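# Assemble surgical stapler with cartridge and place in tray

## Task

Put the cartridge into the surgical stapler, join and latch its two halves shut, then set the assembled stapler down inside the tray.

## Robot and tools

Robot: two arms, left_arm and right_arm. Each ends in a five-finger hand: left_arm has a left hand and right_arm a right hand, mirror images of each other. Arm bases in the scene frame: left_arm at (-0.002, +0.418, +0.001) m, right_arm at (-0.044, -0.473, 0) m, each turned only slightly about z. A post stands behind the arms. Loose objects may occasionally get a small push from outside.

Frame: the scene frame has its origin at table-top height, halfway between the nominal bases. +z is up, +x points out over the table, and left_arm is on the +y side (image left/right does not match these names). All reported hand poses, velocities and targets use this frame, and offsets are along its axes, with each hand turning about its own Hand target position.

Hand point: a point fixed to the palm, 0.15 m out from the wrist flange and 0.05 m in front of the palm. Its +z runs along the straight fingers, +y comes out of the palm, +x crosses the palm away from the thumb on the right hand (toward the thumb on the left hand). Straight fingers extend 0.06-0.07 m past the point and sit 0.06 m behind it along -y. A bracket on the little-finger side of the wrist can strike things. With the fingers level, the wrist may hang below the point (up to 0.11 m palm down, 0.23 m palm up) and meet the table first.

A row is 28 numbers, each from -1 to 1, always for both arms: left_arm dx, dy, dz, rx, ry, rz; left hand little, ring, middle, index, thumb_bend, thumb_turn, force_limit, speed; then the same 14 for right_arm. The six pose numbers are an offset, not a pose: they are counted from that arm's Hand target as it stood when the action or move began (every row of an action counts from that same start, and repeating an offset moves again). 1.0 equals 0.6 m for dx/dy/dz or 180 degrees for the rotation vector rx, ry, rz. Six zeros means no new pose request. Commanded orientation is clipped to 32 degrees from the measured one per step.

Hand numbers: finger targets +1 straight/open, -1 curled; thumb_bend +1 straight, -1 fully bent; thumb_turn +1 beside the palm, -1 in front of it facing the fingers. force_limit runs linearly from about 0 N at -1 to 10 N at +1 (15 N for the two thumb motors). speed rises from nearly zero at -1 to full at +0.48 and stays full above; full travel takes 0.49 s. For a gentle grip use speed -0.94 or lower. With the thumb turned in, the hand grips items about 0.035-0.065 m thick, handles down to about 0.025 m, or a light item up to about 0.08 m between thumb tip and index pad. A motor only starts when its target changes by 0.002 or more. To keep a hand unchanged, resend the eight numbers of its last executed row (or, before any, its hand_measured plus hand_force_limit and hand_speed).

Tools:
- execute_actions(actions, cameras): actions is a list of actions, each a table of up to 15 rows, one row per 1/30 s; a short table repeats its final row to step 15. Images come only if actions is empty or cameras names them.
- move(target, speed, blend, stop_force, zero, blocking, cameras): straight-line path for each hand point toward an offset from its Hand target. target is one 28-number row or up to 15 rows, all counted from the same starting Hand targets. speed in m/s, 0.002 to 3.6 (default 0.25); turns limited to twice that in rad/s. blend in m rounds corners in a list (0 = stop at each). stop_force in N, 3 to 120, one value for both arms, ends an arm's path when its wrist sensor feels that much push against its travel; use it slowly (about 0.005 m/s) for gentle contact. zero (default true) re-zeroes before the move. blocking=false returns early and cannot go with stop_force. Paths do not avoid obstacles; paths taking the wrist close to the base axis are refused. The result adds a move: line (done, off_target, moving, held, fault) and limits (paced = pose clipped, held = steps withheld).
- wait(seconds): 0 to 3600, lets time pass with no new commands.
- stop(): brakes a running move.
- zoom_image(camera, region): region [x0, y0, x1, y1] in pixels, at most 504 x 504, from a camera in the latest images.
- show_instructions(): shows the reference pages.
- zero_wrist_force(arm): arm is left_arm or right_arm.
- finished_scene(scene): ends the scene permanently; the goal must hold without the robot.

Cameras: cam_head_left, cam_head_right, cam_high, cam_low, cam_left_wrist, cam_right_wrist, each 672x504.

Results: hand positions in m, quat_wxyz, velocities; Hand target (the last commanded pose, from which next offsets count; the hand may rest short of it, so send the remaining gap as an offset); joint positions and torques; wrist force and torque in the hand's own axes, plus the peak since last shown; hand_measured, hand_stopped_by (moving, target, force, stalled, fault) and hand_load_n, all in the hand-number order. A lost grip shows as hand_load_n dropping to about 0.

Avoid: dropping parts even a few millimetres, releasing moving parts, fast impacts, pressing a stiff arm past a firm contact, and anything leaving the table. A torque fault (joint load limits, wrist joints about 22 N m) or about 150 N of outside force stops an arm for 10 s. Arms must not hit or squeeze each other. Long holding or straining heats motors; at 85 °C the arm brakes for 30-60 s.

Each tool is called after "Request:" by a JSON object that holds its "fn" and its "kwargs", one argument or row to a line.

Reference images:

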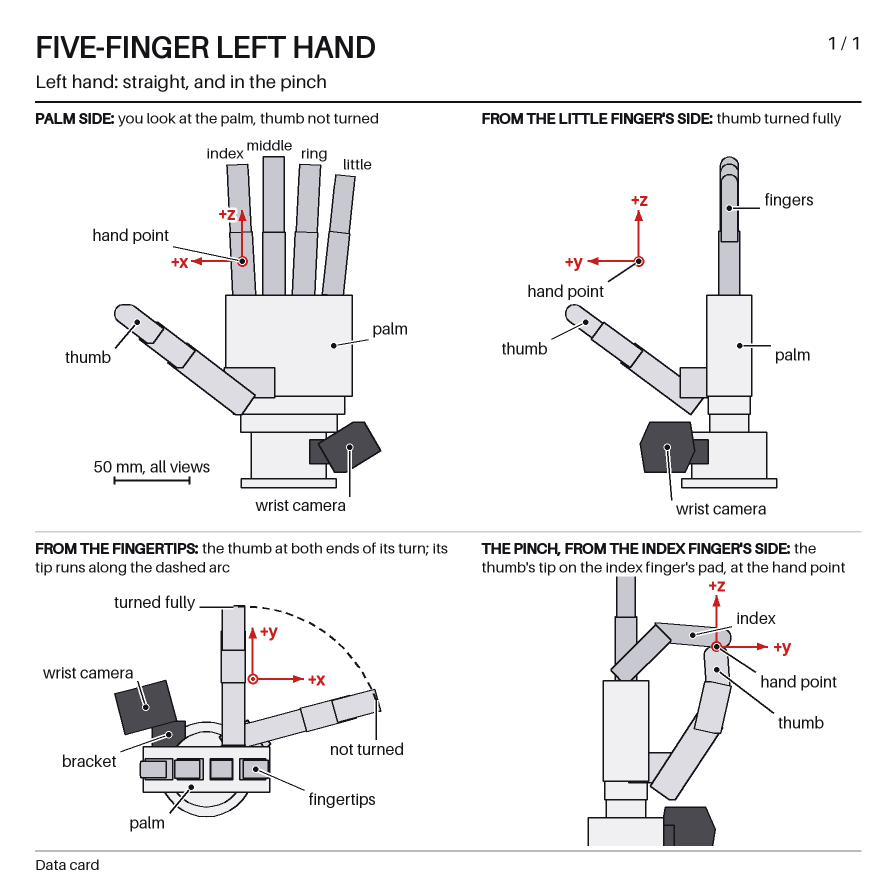

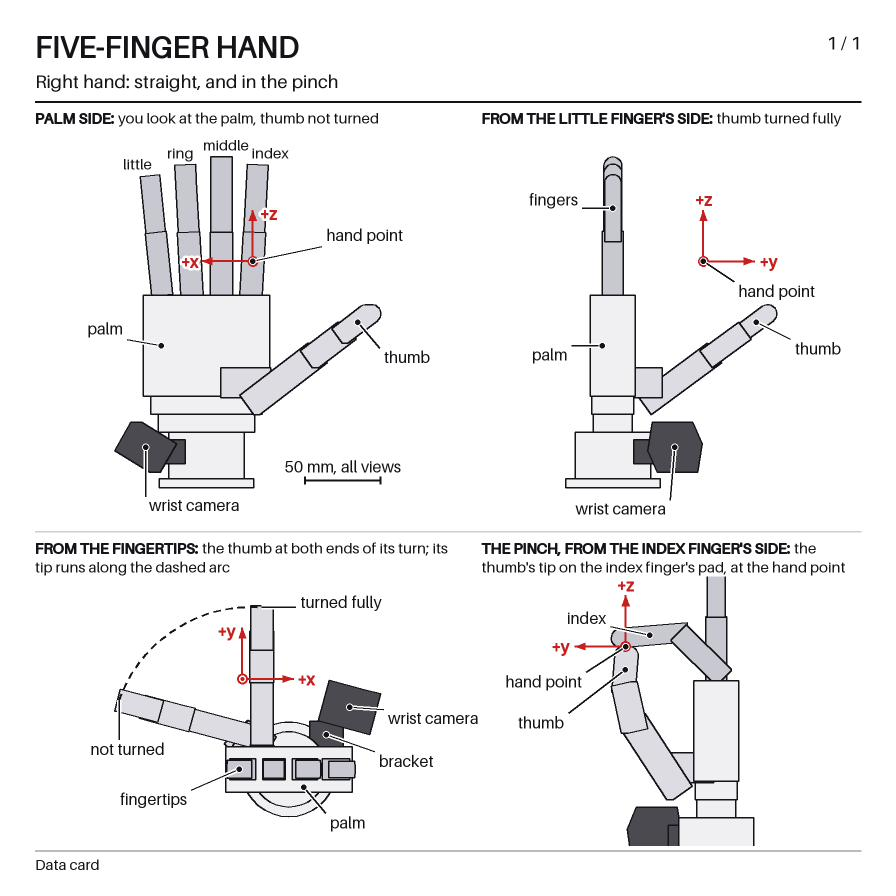

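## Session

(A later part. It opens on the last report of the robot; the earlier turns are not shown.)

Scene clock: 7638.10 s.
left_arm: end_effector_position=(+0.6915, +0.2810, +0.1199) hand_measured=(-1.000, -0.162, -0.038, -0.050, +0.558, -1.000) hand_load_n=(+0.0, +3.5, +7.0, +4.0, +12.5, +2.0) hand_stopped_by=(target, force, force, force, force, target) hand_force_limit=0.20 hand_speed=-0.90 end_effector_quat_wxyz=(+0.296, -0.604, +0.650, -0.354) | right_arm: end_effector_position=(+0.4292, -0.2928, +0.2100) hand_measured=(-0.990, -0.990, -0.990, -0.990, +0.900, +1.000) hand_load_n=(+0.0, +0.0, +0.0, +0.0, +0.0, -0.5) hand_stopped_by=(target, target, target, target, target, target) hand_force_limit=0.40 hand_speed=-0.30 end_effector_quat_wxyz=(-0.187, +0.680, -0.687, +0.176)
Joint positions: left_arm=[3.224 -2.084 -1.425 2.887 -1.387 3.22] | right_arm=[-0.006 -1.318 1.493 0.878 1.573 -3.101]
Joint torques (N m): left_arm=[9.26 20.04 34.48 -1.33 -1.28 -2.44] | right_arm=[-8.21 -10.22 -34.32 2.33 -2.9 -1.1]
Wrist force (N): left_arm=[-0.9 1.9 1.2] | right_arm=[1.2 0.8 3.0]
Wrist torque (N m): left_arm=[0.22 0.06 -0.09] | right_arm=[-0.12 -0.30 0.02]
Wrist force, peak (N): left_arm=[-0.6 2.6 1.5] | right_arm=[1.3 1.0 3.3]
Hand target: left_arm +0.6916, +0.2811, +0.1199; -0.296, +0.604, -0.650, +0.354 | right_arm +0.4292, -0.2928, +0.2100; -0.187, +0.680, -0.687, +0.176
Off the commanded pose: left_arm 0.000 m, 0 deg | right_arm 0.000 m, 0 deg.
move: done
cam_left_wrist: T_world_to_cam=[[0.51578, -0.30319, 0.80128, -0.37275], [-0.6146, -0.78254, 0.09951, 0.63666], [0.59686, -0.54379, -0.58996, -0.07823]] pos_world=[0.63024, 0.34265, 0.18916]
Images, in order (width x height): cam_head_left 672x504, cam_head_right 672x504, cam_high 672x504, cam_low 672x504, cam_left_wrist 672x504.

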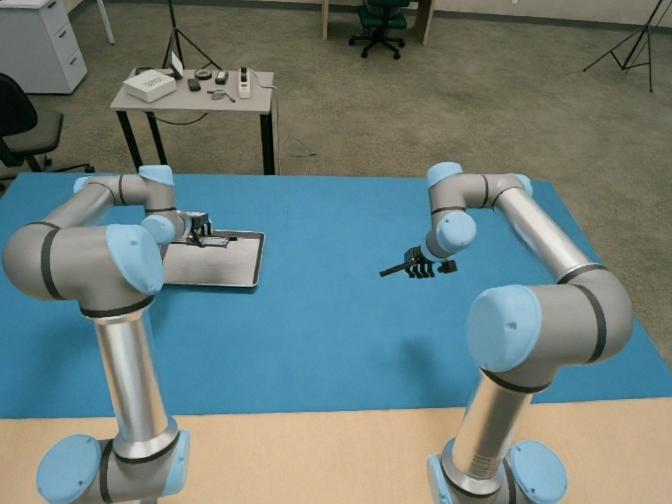

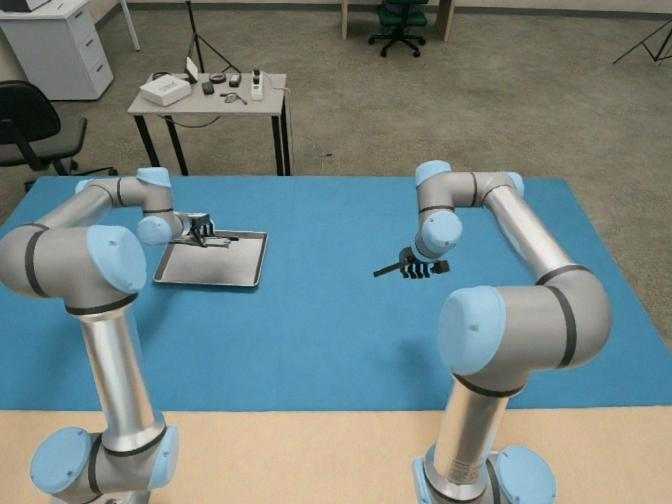

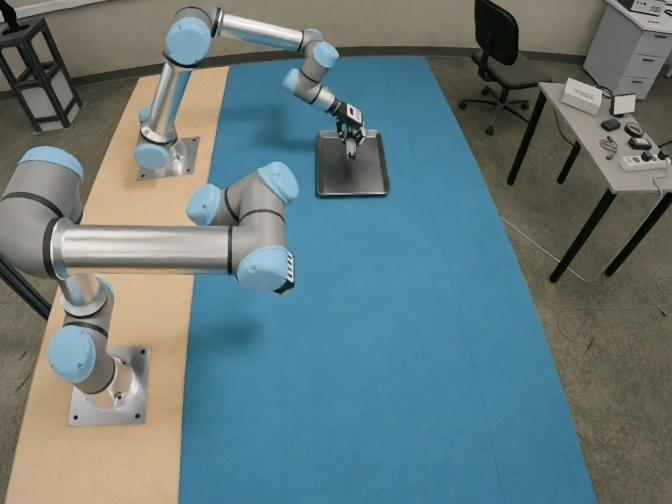

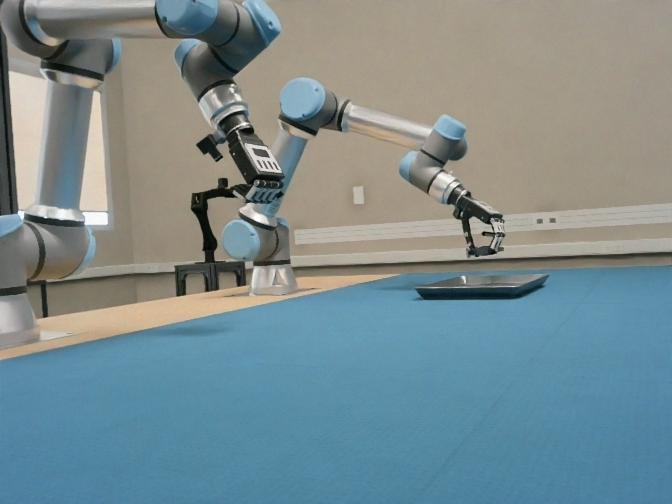

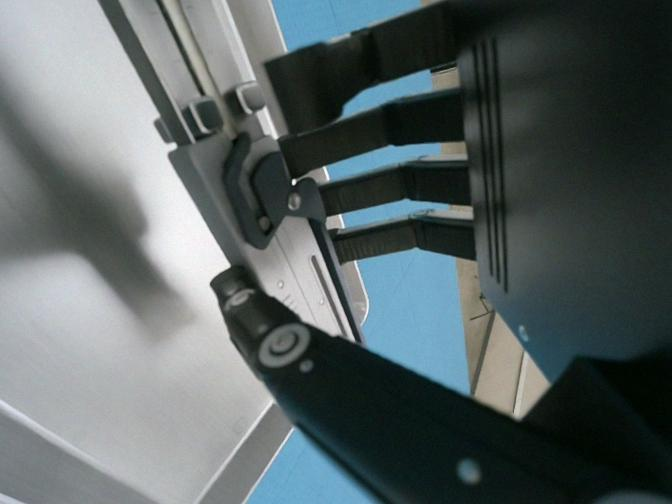

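Request:
{"fn": "zoom_image", "kwargs": {
  "camera": "cam_high",
  "region": [260, 60, 460, 210]
}}

Request:
{"fn": "zoom_image", "kwargs": {
  "camera": "cam_head_right",
  "region": [120, 180, 320, 310]
}}

Request:
{"fn": "zoom_image", "kwargs": {
  "camera": "cam_low",
  "region": [380, 160, 580, 320]
}}

Scaled by 2.520 from the camera's image (finer frame: 960x720).

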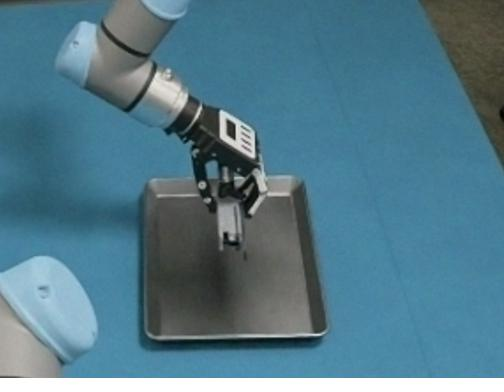

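Scaled by 2.520 from the camera's image (finer frame: 960x720).

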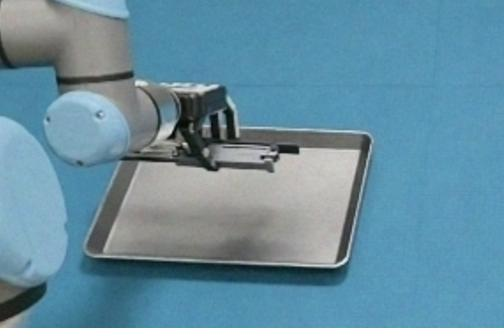

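Scaled by 2.520 from the camera's image (finer frame: 960x720).

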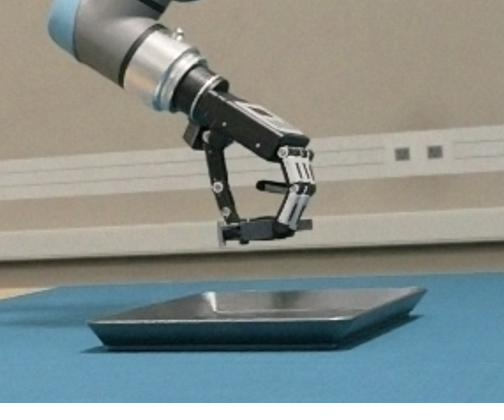

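Request:
{"fn": "move", "kwargs": {
  "target": [
    [0,-0.0367,0,0,0,0,-1,-0.35,-0.35,-0.35,0.28,-1,0.2,-0.9,0,0,0,0,0,0,-0.99,-0.99,-0.99,-0.99,0.9,1,0.4,-0.3],
    [0,-0.0367,-0.0833,0,0,0,-1,-0.35,-0.35,-0.35,0.28,-1,0.2,-0.9,0,0,0,0,0,0,-0.99,-0.99,-0.99,-0.99,0.9,1,0.4,-0.3]
  ],
  "speed": 0.05,
  "cameras": ["cam_left_wrist","cam_low","cam_high","cam_head_right"]
}}

Request:
{"fn": "zoom_image", "kwargs": {
  "camera": "cam_high",
  "region": [260, 60, 460, 210]
}}

Request:
{"fn": "zoom_image", "kwargs": {
  "camera": "cam_head_right",
  "region": [120, 180, 320, 310]
}}

Request:
{"fn": "zoom_image", "kwargs": {
  "camera": "cam_low",
  "region": [380, 190, 580, 320]
}}

Scene clock: 7673.70 s.
left_arm: end_effector_position=(+0.6916, +0.2591, +0.0700) hand_measured=(-1.000, -0.162, -0.038, -0.050, +0.558, -1.000) hand_load_n=(+0.0, +3.5, +7.0, +4.0, +12.5, +2.0) hand_stopped_by=(target, force, force, force, force, target) hand_force_limit=0.20 hand_speed=-0.90 end_effector_quat_wxyz=(+0.296, -0.604, +0.650, -0.354) | right_arm: end_effector_position=(+0.4292, -0.2928, +0.2100) hand_measured=(-0.990, -0.990, -0.990, -0.990, +0.900, +1.000) hand_load_n=(+0.0, +0.0, +0.0, +0.0, +0.0, -0.5) hand_stopped_by=(target, target, target, target, target, target) hand_force_limit=0.40 hand_speed=-0.30 end_effector_quat_wxyz=(-0.187, +0.680, -0.687, +0.176)
Joint positions: left_arm=[3.182 -2.14 -1.474 2.995 -1.421 3.195] | right_arm=[-0.006 -1.318 1.493 0.878 1.573 -3.101]
Joint torques (N m): left_arm=[-6.78 21.54 10.35 1.38 -1.43 -2.38] | right_arm=[-8.53 -10.37 -33.68 2.42 -2.79 -1.22]
Wrist force (N): left_arm=[-0.9 2.0 1.2] | right_arm=[1.9 0.7 3.0]
Wrist torque (N m): left_arm=[0.23 0.05 -0.09] | right_arm=[-0.13 -0.40 0.06]
Wrist force, peak (N): left_arm=[-2.3 2.3 1.2] | right_arm=[1.5 1.0 3.3]
Hand target: left_arm +0.6916, +0.2591, +0.0699; -0.296, +0.604, -0.650, +0.354 | right_arm +0.4292, -0.2928, +0.2100; -0.187, +0.680, -0.687, +0.176
Off the commanded pose: left_arm 0.000 m, 0 deg | right_arm 0.000 m, 0 deg.
move: done
cam_left_wrist: T_world_to_cam=[[0.51593, -0.30311, 0.80121, -0.33968], [-0.61438, -0.78271, 0.09951, 0.62438], [0.59695, -0.54358, -0.59005, -0.11975]] pos_world=[0.63034, 0.32065, 0.13936]
Images, in order (width x height): cam_head_right 672x504, cam_high 672x504, cam_low 672x504, cam_left_wrist 672x504.

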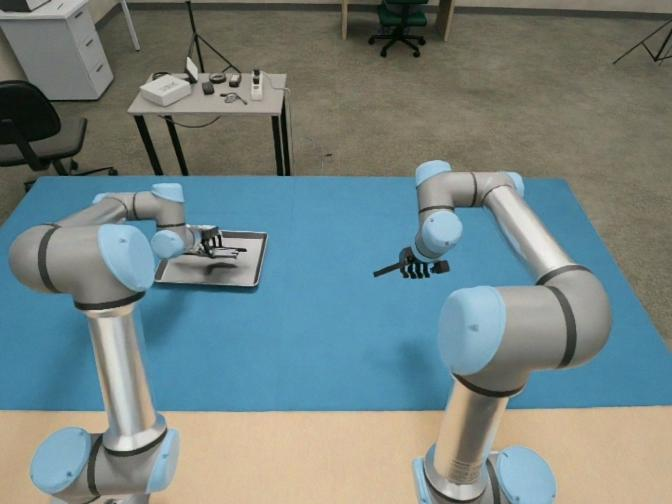

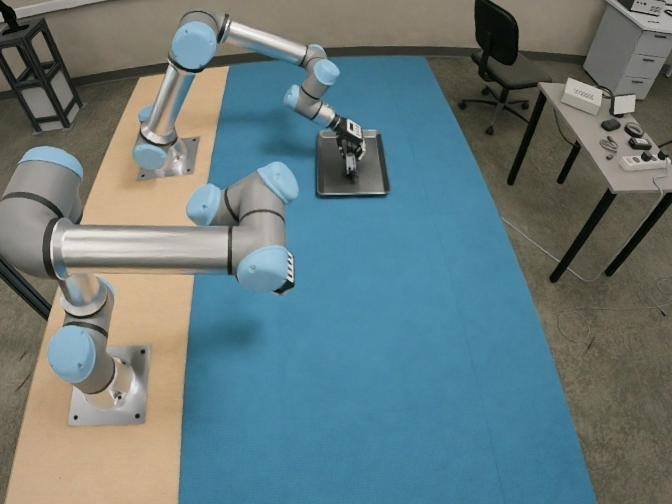

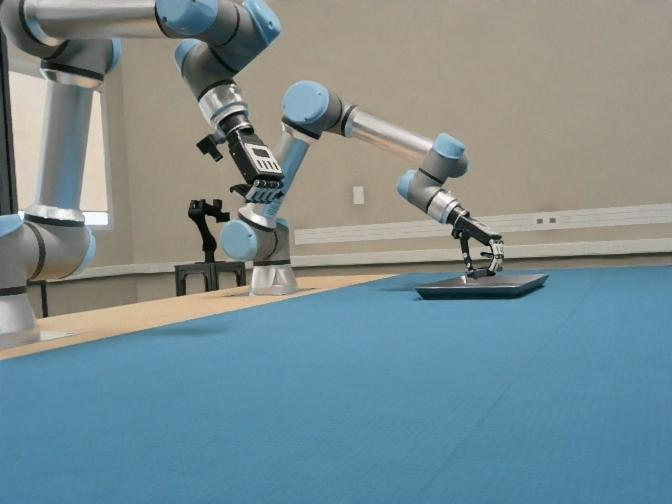

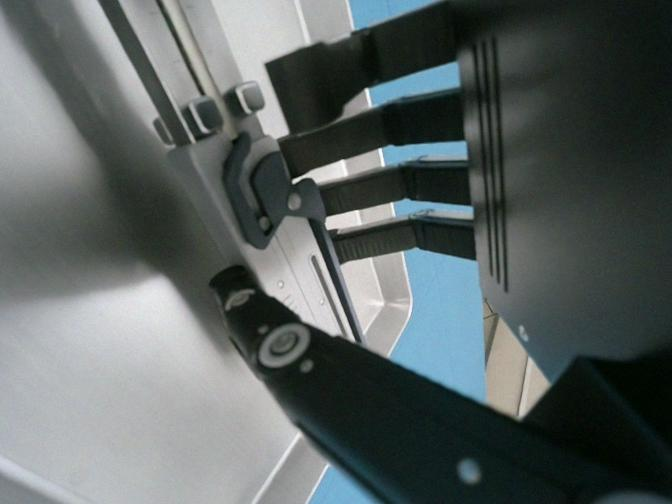

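Scaled by 2.520 from the camera's image (finer frame: 960x720).

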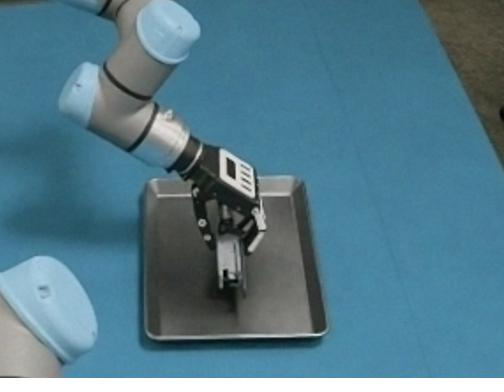

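Scaled by 2.520 from the camera's image (finer frame: 960x720).

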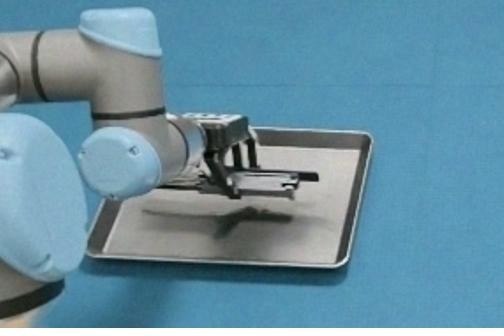

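Scaled by 2.520 from the camera's image (finer frame: 960x720).

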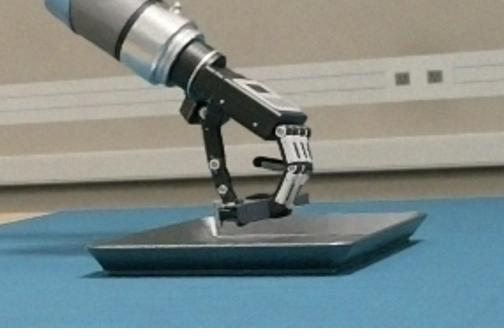

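Request:
{"fn": "move", "kwargs": {
  "target": [
    [0,-0.0083,-0.03,0,0,0,-1,-0.35,-0.35,-0.35,0.28,-1,0.2,-0.9,0,0,0,0,0,0,-0.99,-0.99,-0.99,-0.99,0.9,1,0.4,-0.3]
  ],
  "speed": 0.02
}}

Request:
{"fn": "move", "kwargs": {
  "target": [
    [0,0,-0.042,0,0,0,-1,-0.35,-0.35,-0.35,0.28,-1,0.2,-0.9,0,0,0,0,0,0,-0.99,-0.99,-0.99,-0.99,0.9,1,0.4,-0.3]
  ],
  "speed": 0.006,
  "stop_force": 3,
  "cameras": ["cam_left_wrist","cam_low","cam_head_right"]
}}

Request:
{"fn": "zoom_image", "kwargs": {
  "camera": "cam_low",
  "region": [380, 190, 580, 320]
}}

Request:
{"fn": "zoom_image", "kwargs": {
  "camera": "cam_head_right",
  "region": [120, 180, 320, 310]
}}

Scene clock: 7692.97 s.
left_arm: end_effector_position=(+0.6916, +0.2541, +0.0520) hand_measured=(-1.000, -0.162, -0.038, -0.050, +0.558, -1.000) hand_load_n=(+0.0, +3.5, +7.0, +4.0, +12.5, +2.0) hand_stopped_by=(target, force, force, force, force, target) hand_force_limit=0.20 hand_speed=-0.90 end_effector_quat_wxyz=(+0.296, -0.604, +0.650, -0.354) | right_arm: end_effector_position=(+0.4292, -0.2928, +0.2100) hand_measured=(-0.990, -0.990, -0.990, -0.990, +0.900, +1.000) hand_load_n=(+0.0, +0.0, +0.0, +0.0, +0.0, +0.0) hand_stopped_by=(target, target, target, target, target, target) hand_force_limit=0.40 hand_speed=-0.30 end_effector_quat_wxyz=(-0.187, +0.680, -0.687, +0.176)
Joint positions: left_arm=[3.172 -2.162 -1.489 3.033 -1.429 3.189] | right_arm=[-0.006 -1.318 1.493 0.878 1.573 -3.101]
Joint torques (N m): left_arm=[-7.07 22.41 10.33 1.5 -1.41 -2.31] | right_arm=[-8.23 -10.89 -34.95 2.4 -2.88 -1.09]
Wrist force (N): left_arm=[-0.8 2.1 1.1] | right_arm=[1.5 0.9 2.8]
Wrist torque (N m): left_arm=[0.26 0.04 -0.09] | right_arm=[-0.09 -0.33 0.04]
Wrist force, peak (N): left_arm=[-0.8 2.4 1.2] | right_arm=[1.4 1.0 3.4]
Hand target: left_arm +0.6916, +0.2541, +0.0519; -0.296, +0.604, -0.650, +0.354 | right_arm +0.4292, -0.2928, +0.2100; -0.187, +0.680, -0.687, +0.176
Off the commanded pose: left_arm 0.000 m, 0 deg | right_arm 0.000 m, 0 deg.
move: done

Scene clock: 7696.03 s.
left_arm: end_effector_position=(+0.6916, +0.2541, +0.0423) hand_measured=(-1.000, -0.162, -0.038, -0.050, +0.558, -1.000) hand_load_n=(+0.5, +3.0, +7.0, +4.5, +12.5, +2.5) hand_stopped_by=(target, force, force, force, force, target) hand_force_limit=0.20 hand_speed=-0.90 end_effector_quat_wxyz=(+0.296, -0.604, +0.650, -0.354) | right_arm: end_effector_position=(+0.4292, -0.2928, +0.2100) hand_measured=(-0.990, -0.990, -0.990, -0.990, +0.900, +1.000) hand_load_n=(+0.0, +0.0, +0.0, +0.0, +0.0, +0.0) hand_stopped_by=(target, target, target, target, target, target) hand_force_limit=0.40 hand_speed=-0.30 end_effector_quat_wxyz=(-0.187, +0.680, -0.687, +0.176)
Joint positions: left_arm=[3.172 -2.174 -1.498 3.054 -1.429 3.189] | right_arm=[-0.006 -1.318 1.493 0.878 1.573 -3.101]
Joint torques (N m): left_arm=[-4.01 60.62 29.81 -1.12 -1.09 -2.22] | right_arm=[-8.71 -10.62 -33.6 2.39 -2.75 -0.95]
Wrist force (N): left_arm=[-0.9 1.6 0.2] | right_arm=[1.5 0.8 2.9]
Wrist torque (N m): left_arm=[0.24 0.01 -0.07] | right_arm=[-0.12 -0.34 0.03]
Wrist force, peak (N): left_arm=[-1.0 2.3 1.1] | right_arm=[1.9 0.7 3.1]
Hand target: left_arm +0.6916, +0.2541, +0.0423; -0.296, +0.604, -0.650, +0.354 (not the last commanded pose) | right_arm +0.4292, -0.2928, +0.2100; -0.187, +0.680, -0.687, +0.176
Off the commanded pose: left_arm 0.016 m, 0 deg | right_arm 0.000 m, 0 deg.
move: contact (left_arm)
cam_left_wrist: T_world_to_cam=[[0.51589, -0.30307, 0.80126, -0.31899], [-0.61438, -0.78271, 0.09952, 0.62322], [0.59699, -0.54362, -0.58999, -0.13883]] pos_world=[0.63034, 0.31565, 0.11167]
Images, in order (width x height): cam_head_right 672x504, cam_low 672x504, cam_left_wrist 672x504.

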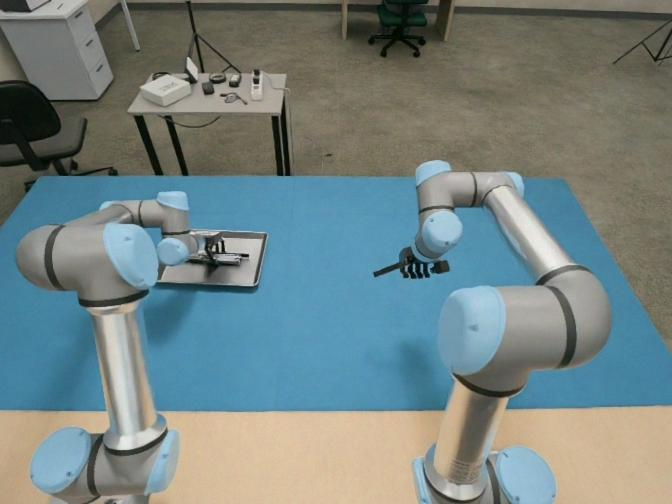

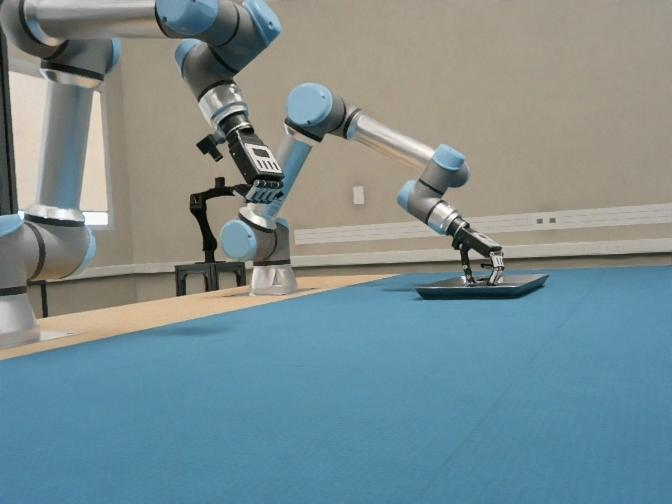

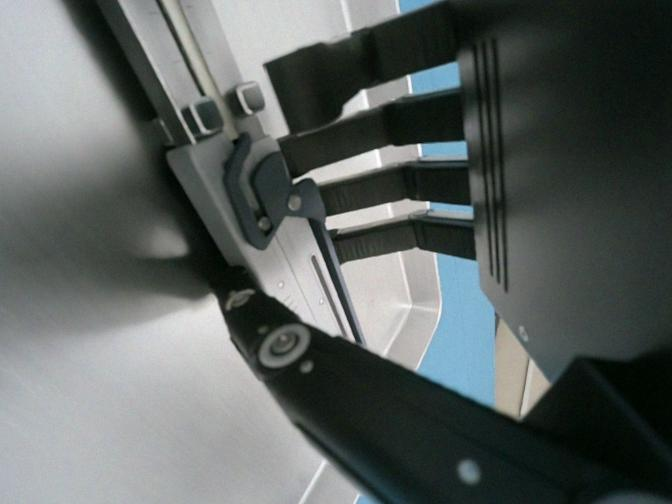

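Scaled by 2.520 from the camera's image (finer frame: 960x720).

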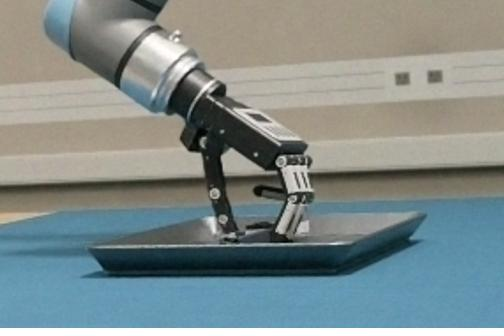

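Scaled by 2.520 from the camera's image (finer frame: 960x720).

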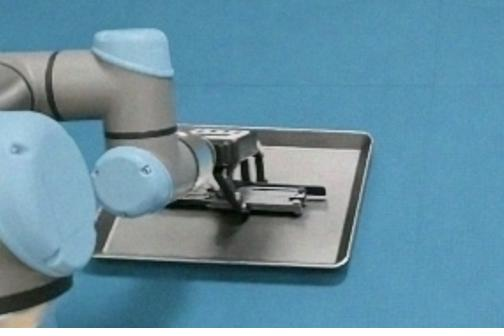

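Request:
{"fn": "move", "kwargs": {
  "target": [
    [0,0,-0.018,0,0,0,-1,-0.35,-0.35,-0.35,0.28,-1,0.2,-0.9,0,0,0,0,0,0,-0.99,-0.99,-0.99,-0.99,0.9,1,0.4,-0.3]
  ],
  "speed": 0.004,
  "stop_force": 3,
  "zero": false,
  "cameras": ["cam_left_wrist"]
}}

Scene clock: 7704.00 s.
left_arm: end_effector_position=(+0.6918, +0.2541, +0.0422) hand_measured=(-1.000, -0.162, -0.038, -0.050, +0.558, -1.000) hand_load_n=(+0.5, +3.0, +7.0, +4.5, +12.0, +2.0) hand_stopped_by=(target, force, force, force, force, target) hand_force_limit=0.20 hand_speed=-0.90 end_effector_quat_wxyz=(+0.296, -0.604, +0.650, -0.355) | right_arm: end_effector_position=(+0.4292, -0.2928, +0.2100) hand_measured=(-0.990, -0.990, -0.990, -0.990, +0.900, +1.000) hand_load_n=(+0.0, +0.5, +0.0, +0.0, +0.0, +0.0) hand_stopped_by=(target, target, target, target, target, target) hand_force_limit=0.40 hand_speed=-0.30 end_effector_quat_wxyz=(-0.187, +0.680, -0.687, +0.176)
Joint positions: left_arm=[3.172 -2.174 -1.498 3.055 -1.429 3.189] | right_arm=[-0.006 -1.318 1.493 0.878 1.573 -3.101]
Joint torques (N m): left_arm=[-0.43 60.01 29.06 -1.13 0.38 -2.08] | right_arm=[-7.76 -10.71 -34.66 2.38 -2.81 -1.01]
Wrist force (N): left_arm=[-1.5 1.3 -0.3] | right_arm=[1.5 0.7 2.9]
Wrist torque (N m): left_arm=[0.22 0.04 -0.06] | right_arm=[-0.12 -0.34 0.03]
Wrist force, peak (N): left_arm=[0.2 -2.5 -1.1] | right_arm=[1.9 0.8 3.1]
Hand target: left_arm +0.6918, +0.2541, +0.0422; -0.296, +0.604, -0.650, +0.355 (not the last commanded pose) | right_arm +0.4292, -0.2928, +0.2100; -0.187, +0.680, -0.687, +0.176
Off the commanded pose: left_arm 0.011 m, 0 deg | right_arm 0.000 m, 0 deg.
move: contact (left_arm)
cam_left_wrist: T_world_to_cam=[[0.51529, -0.30313, 0.80161, -0.31842], [-0.61449, -0.78268, 0.09904, 0.6235], [0.59739, -0.54362, -0.58959, -0.13931]] pos_world=[0.63044, 0.31575, 0.11137]

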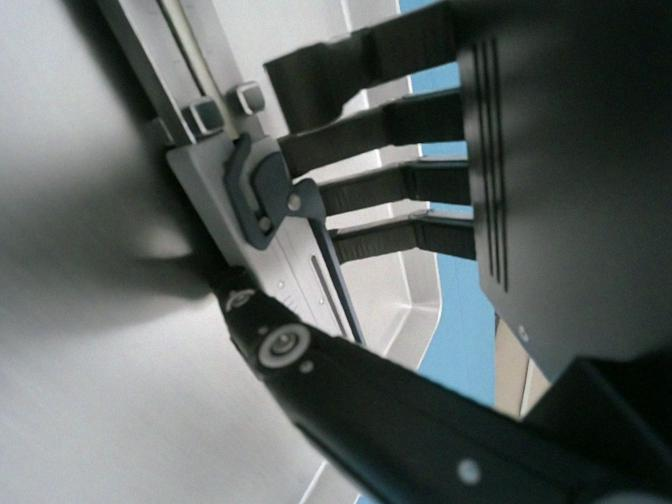

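Request:
{"fn": "move", "kwargs": {
  "target": [
    [0,0,-0.002,0,0,0,-1,-0.35,-0.35,-0.35,0.28,-1,0.2,-0.9,0,0,0,0,0,0,-0.99,-0.99,-0.99,-0.99,0.9,1,0.4,-0.3]
  ],
  "speed": 0.004,
  "cameras": ["cam_head_left"]
}}

Request:
{"fn": "zoom_image", "kwargs": {
  "camera": "cam_head_left",
  "region": [140, 200, 290, 310]
}}

Scene clock: 7712.03 s.
left_arm: end_effector_position=(+0.6918, +0.2541, +0.0412) hand_measured=(-1.000, -0.162, -0.038, -0.050, +0.558, -1.000) hand_load_n=(+0.0, +3.0, +6.5, +4.5, +12.0, +2.5) hand_stopped_by=(target, force, force, force, force, target) hand_force_limit=0.20 hand_speed=-0.90 end_effector_quat_wxyz=(+0.297, -0.604, +0.650, -0.355) | right_arm: end_effector_position=(+0.4292, -0.2928, +0.2100) hand_measured=(-0.990, -0.990, -0.990, -0.990, +0.900, +1.000) hand_load_n=(+0.0, +0.0, +0.0, +0.0, +0.0, +0.0) hand_stopped_by=(target, target, target, target, target, target) hand_force_limit=0.40 hand_speed=-0.30 end_effector_quat_wxyz=(-0.187, +0.680, -0.687, +0.176)
Joint positions: left_arm=[3.172 -2.175 -1.499 3.057 -1.429 3.189] | right_arm=[-0.006 -1.318 1.493 0.878 1.573 -3.101]
Joint torques (N m): left_arm=[-0.24 17.81 7.09 1.15 0.36 -1.94] | right_arm=[-9.29 -10.38 -33.85 2.19 -2.85 -1]
Wrist force (N): left_arm=[0.6 -4.8 -4.1] | right_arm=[1.5 0.6 2.8]
Wrist torque (N m): left_arm=[-0.13 -0.15 0.12] | right_arm=[-0.13 -0.34 0.03]
Wrist force, peak (N): left_arm=[0.5 -5.0 -4.1] | right_arm=[1.8 1.1 3.2]
Hand target: left_arm +0.6918, +0.2541, +0.0410; -0.296, +0.604, -0.650, +0.355 | right_arm +0.4292, -0.2928, +0.2100; -0.187, +0.680, -0.687, +0.176
Off the commanded pose: left_arm 0.000 m, 0 deg | right_arm 0.000 m, 0 deg.
move: done

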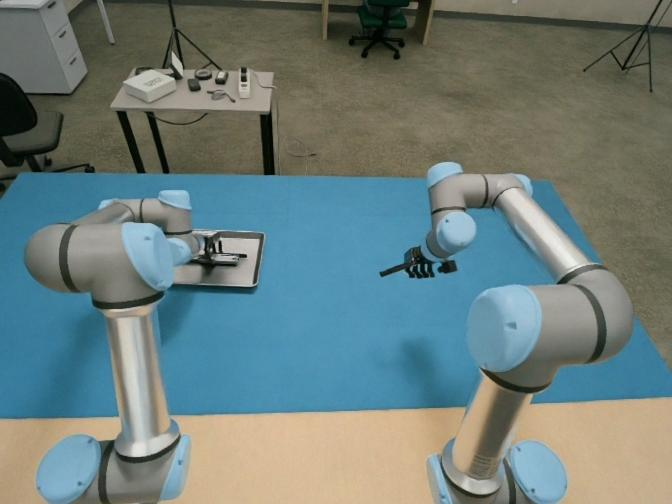

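Scaled by 3.360 from the camera's image (finer frame: 960x720).

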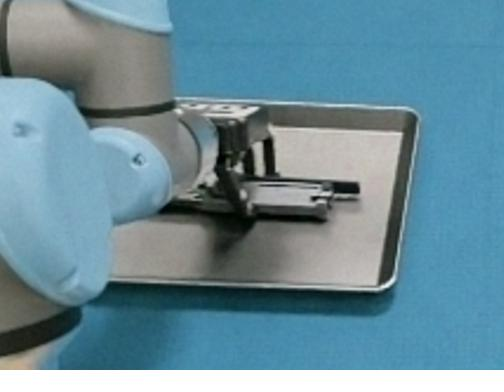

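Request:
{"fn": "move", "kwargs": {
  "target": [
    [0,0,0.0007,0,0,0,-1,-0.1,0.02,0.02,0.6,-1,0.2,-0.93,0,0,0,0,0,0,-0.99,-0.99,-0.99,-0.99,0.9,1,0.4,-0.3]
  ],
  "speed": 0.004,
  "cameras": ["cam_left_wrist"]
}}

Request:
{"fn": "move", "kwargs": {
  "target": [
    [0,0,0,0,0,0,-1,0.3,0.3,0.3,0.75,-1,0.2,-0.8,0,0,0,0,0,0,-0.99,-0.99,-0.99,-0.99,0.9,1,0.4,-0.3]
  ],
  "cameras": ["cam_left_wrist"]
}}

Scene clock: 7719.57 s.
left_arm: end_effector_position=(+0.6918, +0.2541, +0.0414) hand_measured=(-1.000, -0.100, +0.020, +0.020, +0.600, -1.000) hand_load_n=(+0.0, +0.0, +0.0, +0.0, +0.5, +0.0) hand_stopped_by=(target, target, target, target, target, target) hand_force_limit=0.20 hand_speed=-0.93 end_effector_quat_wxyz=(+0.296, -0.604, +0.650, -0.355) | right_arm: end_effector_position=(+0.4292, -0.2928, +0.2100) hand_measured=(-0.990, -0.990, -0.990, -0.990, +0.900, +1.000) hand_load_n=(+0.0, +0.0, +0.0, +0.0, +0.0, +0.0) hand_stopped_by=(target, target, target, target, target, target) hand_force_limit=0.40 hand_speed=-0.30 end_effector_quat_wxyz=(-0.187, +0.680, -0.687, +0.176)
Joint positions: left_arm=[3.172 -2.175 -1.499 3.057 -1.429 3.189] | right_arm=[-0.006 -1.318 1.493 0.878 1.573 -3.101]
Joint torques (N m): left_arm=[-0.25 59.49 28.69 -1.24 0.63 -1.97] | right_arm=[-8.5 -10.8 -34.13 2.26 -2.78 -0.86]
Wrist force (N): left_arm=[-0.8 -0.6 -0.7] | right_arm=[1.4 0.8 3.0]
Wrist torque (N m): left_arm=[0.12 0.02 -0.02] | right_arm=[-0.13 -0.32 0.04]
Wrist force, peak (N): left_arm=[1.0 -5.8 -4.6] | right_arm=[1.7 0.9 3.3]
Hand target: left_arm +0.6918, +0.2541, +0.0414; -0.296, +0.604, -0.650, +0.355 | right_arm +0.4292, -0.2928, +0.2100; -0.187, +0.680, -0.687, +0.176
Off the commanded pose: left_arm 0.000 m, 0 deg | right_arm 0.000 m, 0 deg.
move: done
cam_left_wrist: T_world_to_cam=[[0.51539, -0.30312, 0.80156, -0.31784], [-0.61445, -0.78271, 0.09909, 0.62356], [0.59735, -0.54359, -0.58965, -0.13976]] pos_world=[0.63044, 0.31575, 0.11057]

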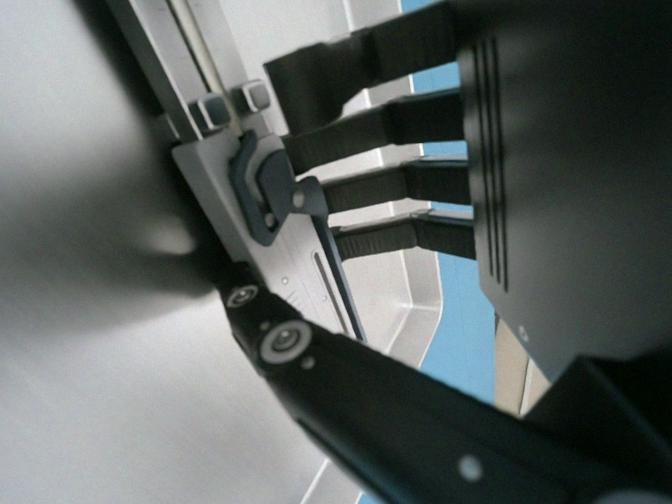

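Scene clock: 7720.57 s.
left_arm: end_effector_position=(+0.6918, +0.2541, +0.0414) hand_measured=(-1.000, +0.300, +0.300, +0.300, +0.750, -1.000) hand_load_n=(+0.0, +0.0, +0.0, +0.0, +0.0, +0.0) hand_stopped_by=(target, target, target, target, target, target) hand_force_limit=0.20 hand_speed=-0.80 end_effector_quat_wxyz=(+0.296, -0.604, +0.650, -0.355) | right_arm: end_effector_position=(+0.4292, -0.2928, +0.2100) hand_measured=(-0.990, -0.990, -0.990, -0.990, +0.900, +1.000) hand_load_n=(+0.0, +0.0, +0.0, +0.0, +0.0, +0.0) hand_stopped_by=(target, target, target, target, target, target) hand_force_limit=0.40 hand_speed=-0.30 end_effector_quat_wxyz=(-0.187, +0.680, -0.687, +0.176)
Joint positions: left_arm=[3.172 -2.175 -1.499 3.057 -1.429 3.189] | right_arm=[-0.006 -1.318 1.493 0.878 1.573 -3.101]
Joint torques (N m): left_arm=[-0.35 60.29 26.66 -1.19 0.47 -1.94] | right_arm=[-8.88 -11.48 -33.99 2.19 -2.61 -0.89]
Wrist force (N): left_arm=[-0.9 -0.9 -0.5] | right_arm=[1.4 1.0 3.0]
Wrist torque (N m): left_arm=[0.08 0.03 -0.01] | right_arm=[-0.09 -0.33 0.04]
Wrist force, peak (N): left_arm=[-0.9 -1.0 -0.5] | right_arm=[1.7 0.5 3.2]
Hand target: left_arm +0.6918, +0.2541, +0.0414; -0.296, +0.604, -0.650, +0.355 | right_arm +0.4292, -0.2928, +0.2100; -0.187, +0.680, -0.687, +0.176
Off the commanded pose: left_arm 0.000 m, 0 deg | right_arm 0.000 m, 0 deg.
move: done
cam_left_wrist: T_world_to_cam=[[0.51529, -0.30313, 0.80161, -0.31786], [-0.61449, -0.78268, 0.09904, 0.62357], [0.59739, -0.54362, -0.58959, -0.13972]] pos_world=[0.63044, 0.31575, 0.11067]

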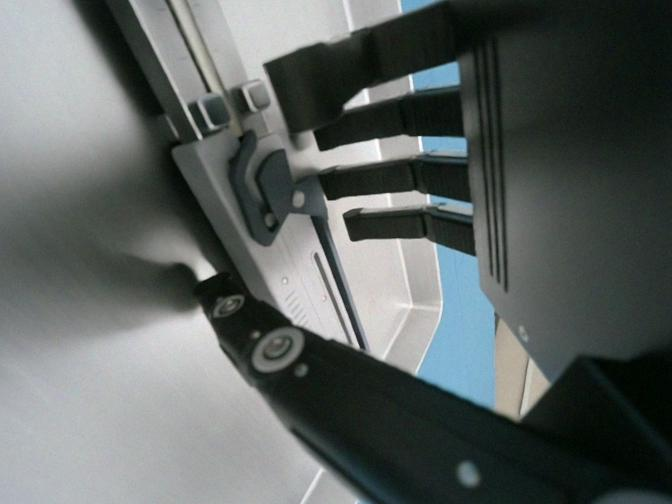

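Now lift clear and inspect.

Request:
{"fn": "move", "kwargs": {
  "target": [
    [0,0,0.17,0,0,0,-1,0.3,0.3,0.3,0.75,-1,0.2,-0.8,0,0,0,0,0,0,-0.99,-0.99,-0.99,-0.99,0.9,1,0.4,-0.3],
    [-0.3,0.02,0.22,0,0,0,-1,0.3,0.3,0.3,0.75,-1,0.2,-0.8,0,0,0,0,0,0,-0.99,-0.99,-0.99,-0.99,0.9,1,0.4,-0.3]
  ],
  "speed": [0.06,0.15],
  "cameras": ["cam_left_wrist","cam_head_left","cam_high","cam_head_right"]
}}

Request:
{"fn": "zoom_image", "kwargs": {
  "camera": "cam_high",
  "region": [300, 115, 410, 205]
}}

Request:
{"fn": "zoom_image", "kwargs": {
  "camera": "cam_head_left",
  "region": [140, 200, 290, 310]
}}

Scene clock: 7740.30 s.
left_arm: end_effector_position=(+0.5119, +0.2661, +0.1734) hand_measured=(-1.000, +0.300, +0.300, +0.300, +0.750, -1.000) hand_load_n=(+0.0, +0.0, +0.0, +0.0, +0.0, +0.5) hand_stopped_by=(target, target, target, target, target, target) hand_force_limit=0.20 hand_speed=-0.80 end_effector_quat_wxyz=(+0.296, -0.604, +0.650, -0.355) | right_arm: end_effector_position=(+0.4292, -0.2928, +0.2100) hand_measured=(-0.990, -0.990, -0.990, -0.990, +0.900, +1.000) hand_load_n=(+0.0, +0.0, +0.0, +0.0, +0.0, -0.5) hand_stopped_by=(target, target, target, target, target, target) hand_force_limit=0.40 hand_speed=-0.30 end_effector_quat_wxyz=(-0.187, +0.680, -0.687, +0.176)
Joint positions: left_arm=[3.233 -1.636 -1.876 2.888 -1.38 3.225] | right_arm=[-0.006 -1.318 1.493 0.878 1.573 -3.101]
Joint torques (N m): left_arm=[9.47 36.74 9.4 -1.24 1.52 2.22] | right_arm=[-8.5 -10.85 -34.14 2.12 -2.96 -0.88]
Wrist force (N): left_arm=[-0.6 -0.9 -0.5] | right_arm=[1.1 0.7 2.8]
Wrist torque (N m): left_arm=[0.10 -0.02 -0.11] | right_arm=[-0.11 -0.29 0.02]
Wrist force, peak (N): left_arm=[-0.9 -1.4 -0.3] | right_arm=[1.4 1.0 3.4]
Hand target: left_arm +0.5118, +0.2661, +0.1734; -0.296, +0.604, -0.650, +0.355 | right_arm +0.4292, -0.2928, +0.2100; -0.187, +0.680, -0.687, +0.176
Off the commanded pose: left_arm 0.000 m, 0 deg | right_arm 0.000 m, 0 deg.
move: done
cam_left_wrist: T_world_to_cam=[[0.51537, -0.30314, 0.80156, -0.3273], [-0.61446, -0.7827, 0.09907, 0.50926], [0.59735, -0.54359, -0.58965, 0.05201]] pos_world=[0.45054, 0.32765, 0.24257]
Images, in order (width x height): cam_head_left 672x504, cam_head_right 672x504, cam_high 672x504, cam_left_wrist 672x504.

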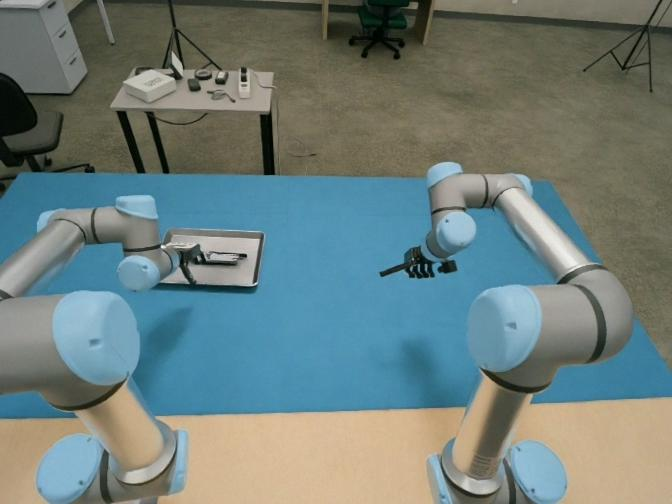

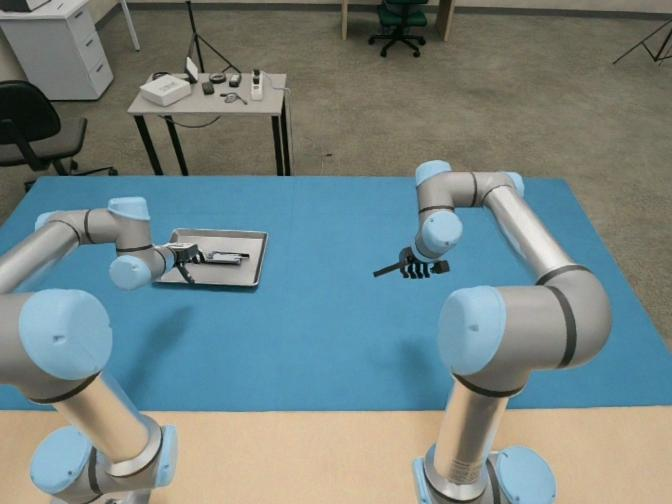

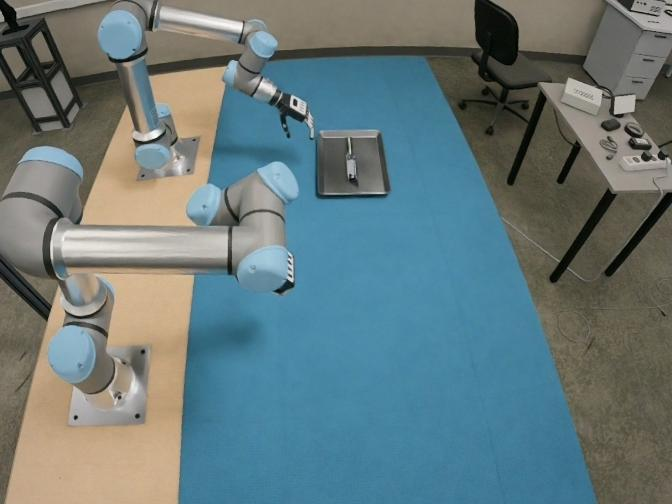

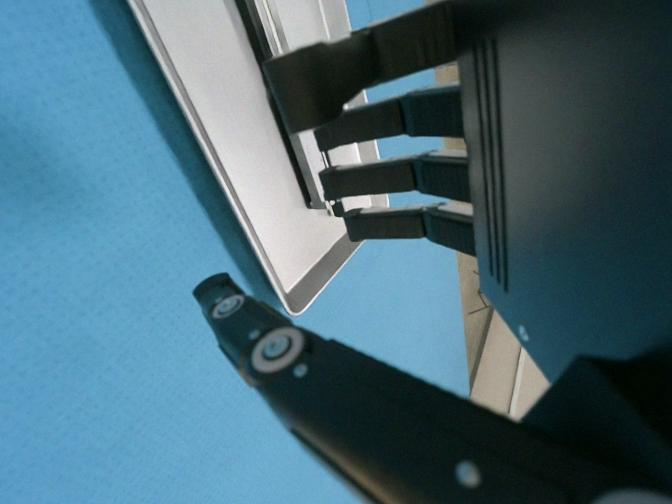

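Scaled by 4.582 from the camera's image (finer frame: 960x720).

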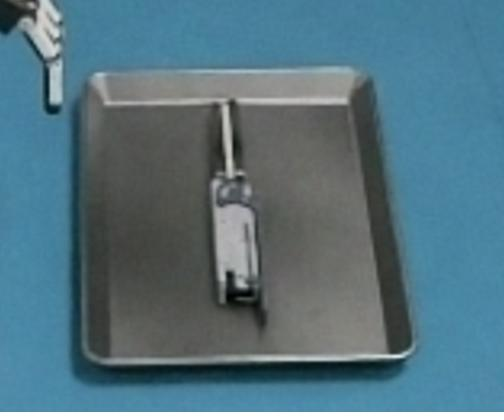

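Scaled by 3.360 from the camera's image (finer frame: 960x720).

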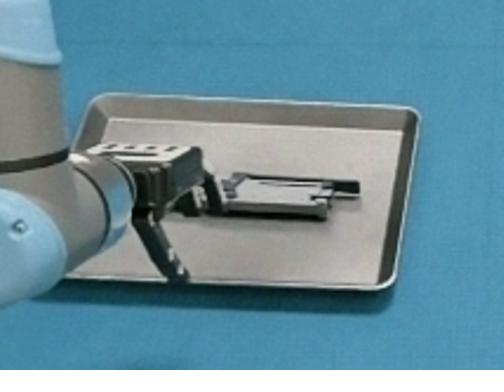

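Request:
{"fn": "move", "kwargs": {
  "target": [
    [0.27,-0.09,0.05,0,0,0,-1,0.3,0.3,0.3,0.75,-1,0.2,-0.8,0,0,0,0,0,0,-0.99,-0.99,-0.99,-0.99,0.9,1,0.4,-0.3]
  ],
  "speed": 0.15,
  "cameras": ["cam_left_wrist","cam_head_left"]
}}

Request:
{"fn": "zoom_image", "kwargs": {
  "camera": "cam_left_wrist",
  "region": [0, 0, 300, 300]
}}

Scene clock: 7750.30 s.
left_arm: end_effector_position=(+0.6737, +0.2121, +0.2034) hand_measured=(-1.000, +0.300, +0.300, +0.300, +0.750, -1.000) hand_load_n=(+0.0, +0.0, +0.0, +0.0, +0.5, +0.0) hand_stopped_by=(target, target, target, target, target, target) hand_force_limit=0.20 hand_speed=-0.80 end_effector_quat_wxyz=(+0.296, -0.604, +0.650, -0.355) | right_arm: end_effector_position=(+0.4292, -0.2928, +0.2100) hand_measured=(-0.990, -0.990, -0.990, -0.990, +0.900, +1.000) hand_load_n=(+0.0, +0.0, +0.0, +0.0, +0.0, +0.0) hand_stopped_by=(target, target, target, target, target, target) hand_force_limit=0.40 hand_speed=-0.30 end_effector_quat_wxyz=(-0.187, +0.680, -0.687, +0.176)
Joint positions: left_arm=[3.091 -2.022 -1.298 2.708 -1.495 3.142] | right_arm=[-0.006 -1.318 1.493 0.878 1.573 -3.101]
Joint torques (N m): left_arm=[-7.29 19.52 31.85 -1.76 -1.58 -2.33] | right_arm=[-8.83 -11.77 -34.31 2.09 -2.84 -0.85]
Wrist force (N): left_arm=[-0.7 -0.9 -0.6] | right_arm=[1.4 0.9 3.0]
Wrist torque (N m): left_arm=[0.10 0.00 -0.01] | right_arm=[-0.11 -0.32 0.03]
Wrist force, peak (N): left_arm=[-2.4 -0.3 -0.3] | right_arm=[1.5 0.5 3.4]
Hand target: left_arm +0.6738, +0.2121, +0.2034; -0.296, +0.604, -0.650, +0.355 | right_arm +0.4292, -0.2928, +0.2100; -0.187, +0.680, -0.687, +0.176
Off the commanded pose: left_arm 0.000 m, 0 deg | right_arm 0.000 m, 0 deg.
move: done
cam_left_wrist: T_world_to_cam=[[0.51526, -0.30311, 0.80164, -0.45109], [-0.61446, -0.78271, 0.099, 0.5636], [0.59745, -0.54359, -0.58955, -0.0564]] pos_world=[0.61244, 0.27375, 0.27257]
Images, in order (width x height): cam_head_left 672x504, cam_left_wrist 672x504.

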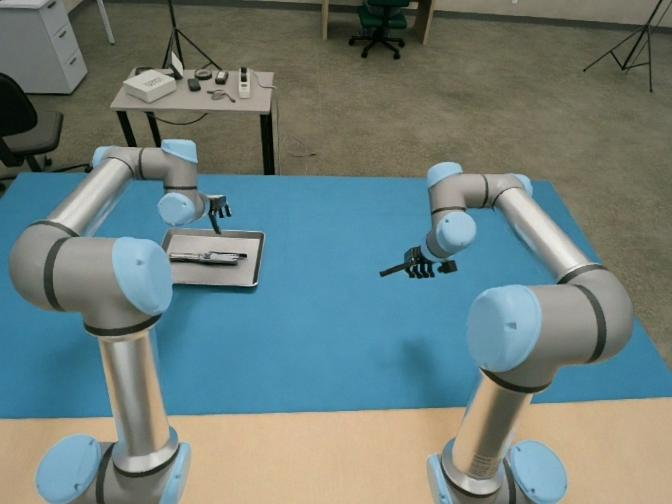

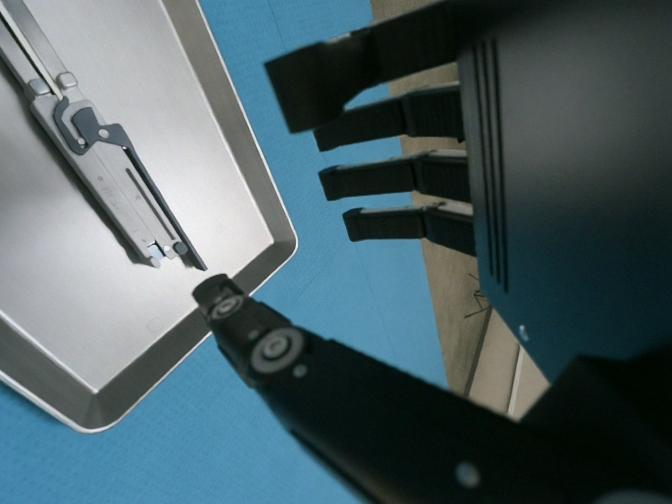

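Scaled by 1.680 from the camera's image (finer frame: 960x720).

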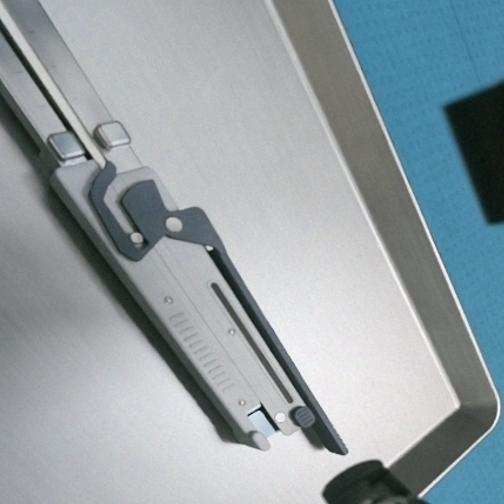

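Request:
{"fn": "zoom_image", "kwargs": {
  "camera": "cam_head_left",
  "region": [150, 215, 280, 300]
}}

Scaled by 3.877 from the camera's image (finer frame: 960x720).

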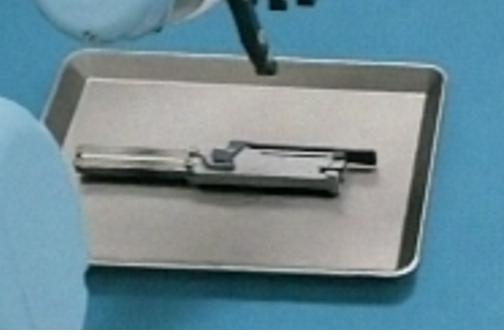

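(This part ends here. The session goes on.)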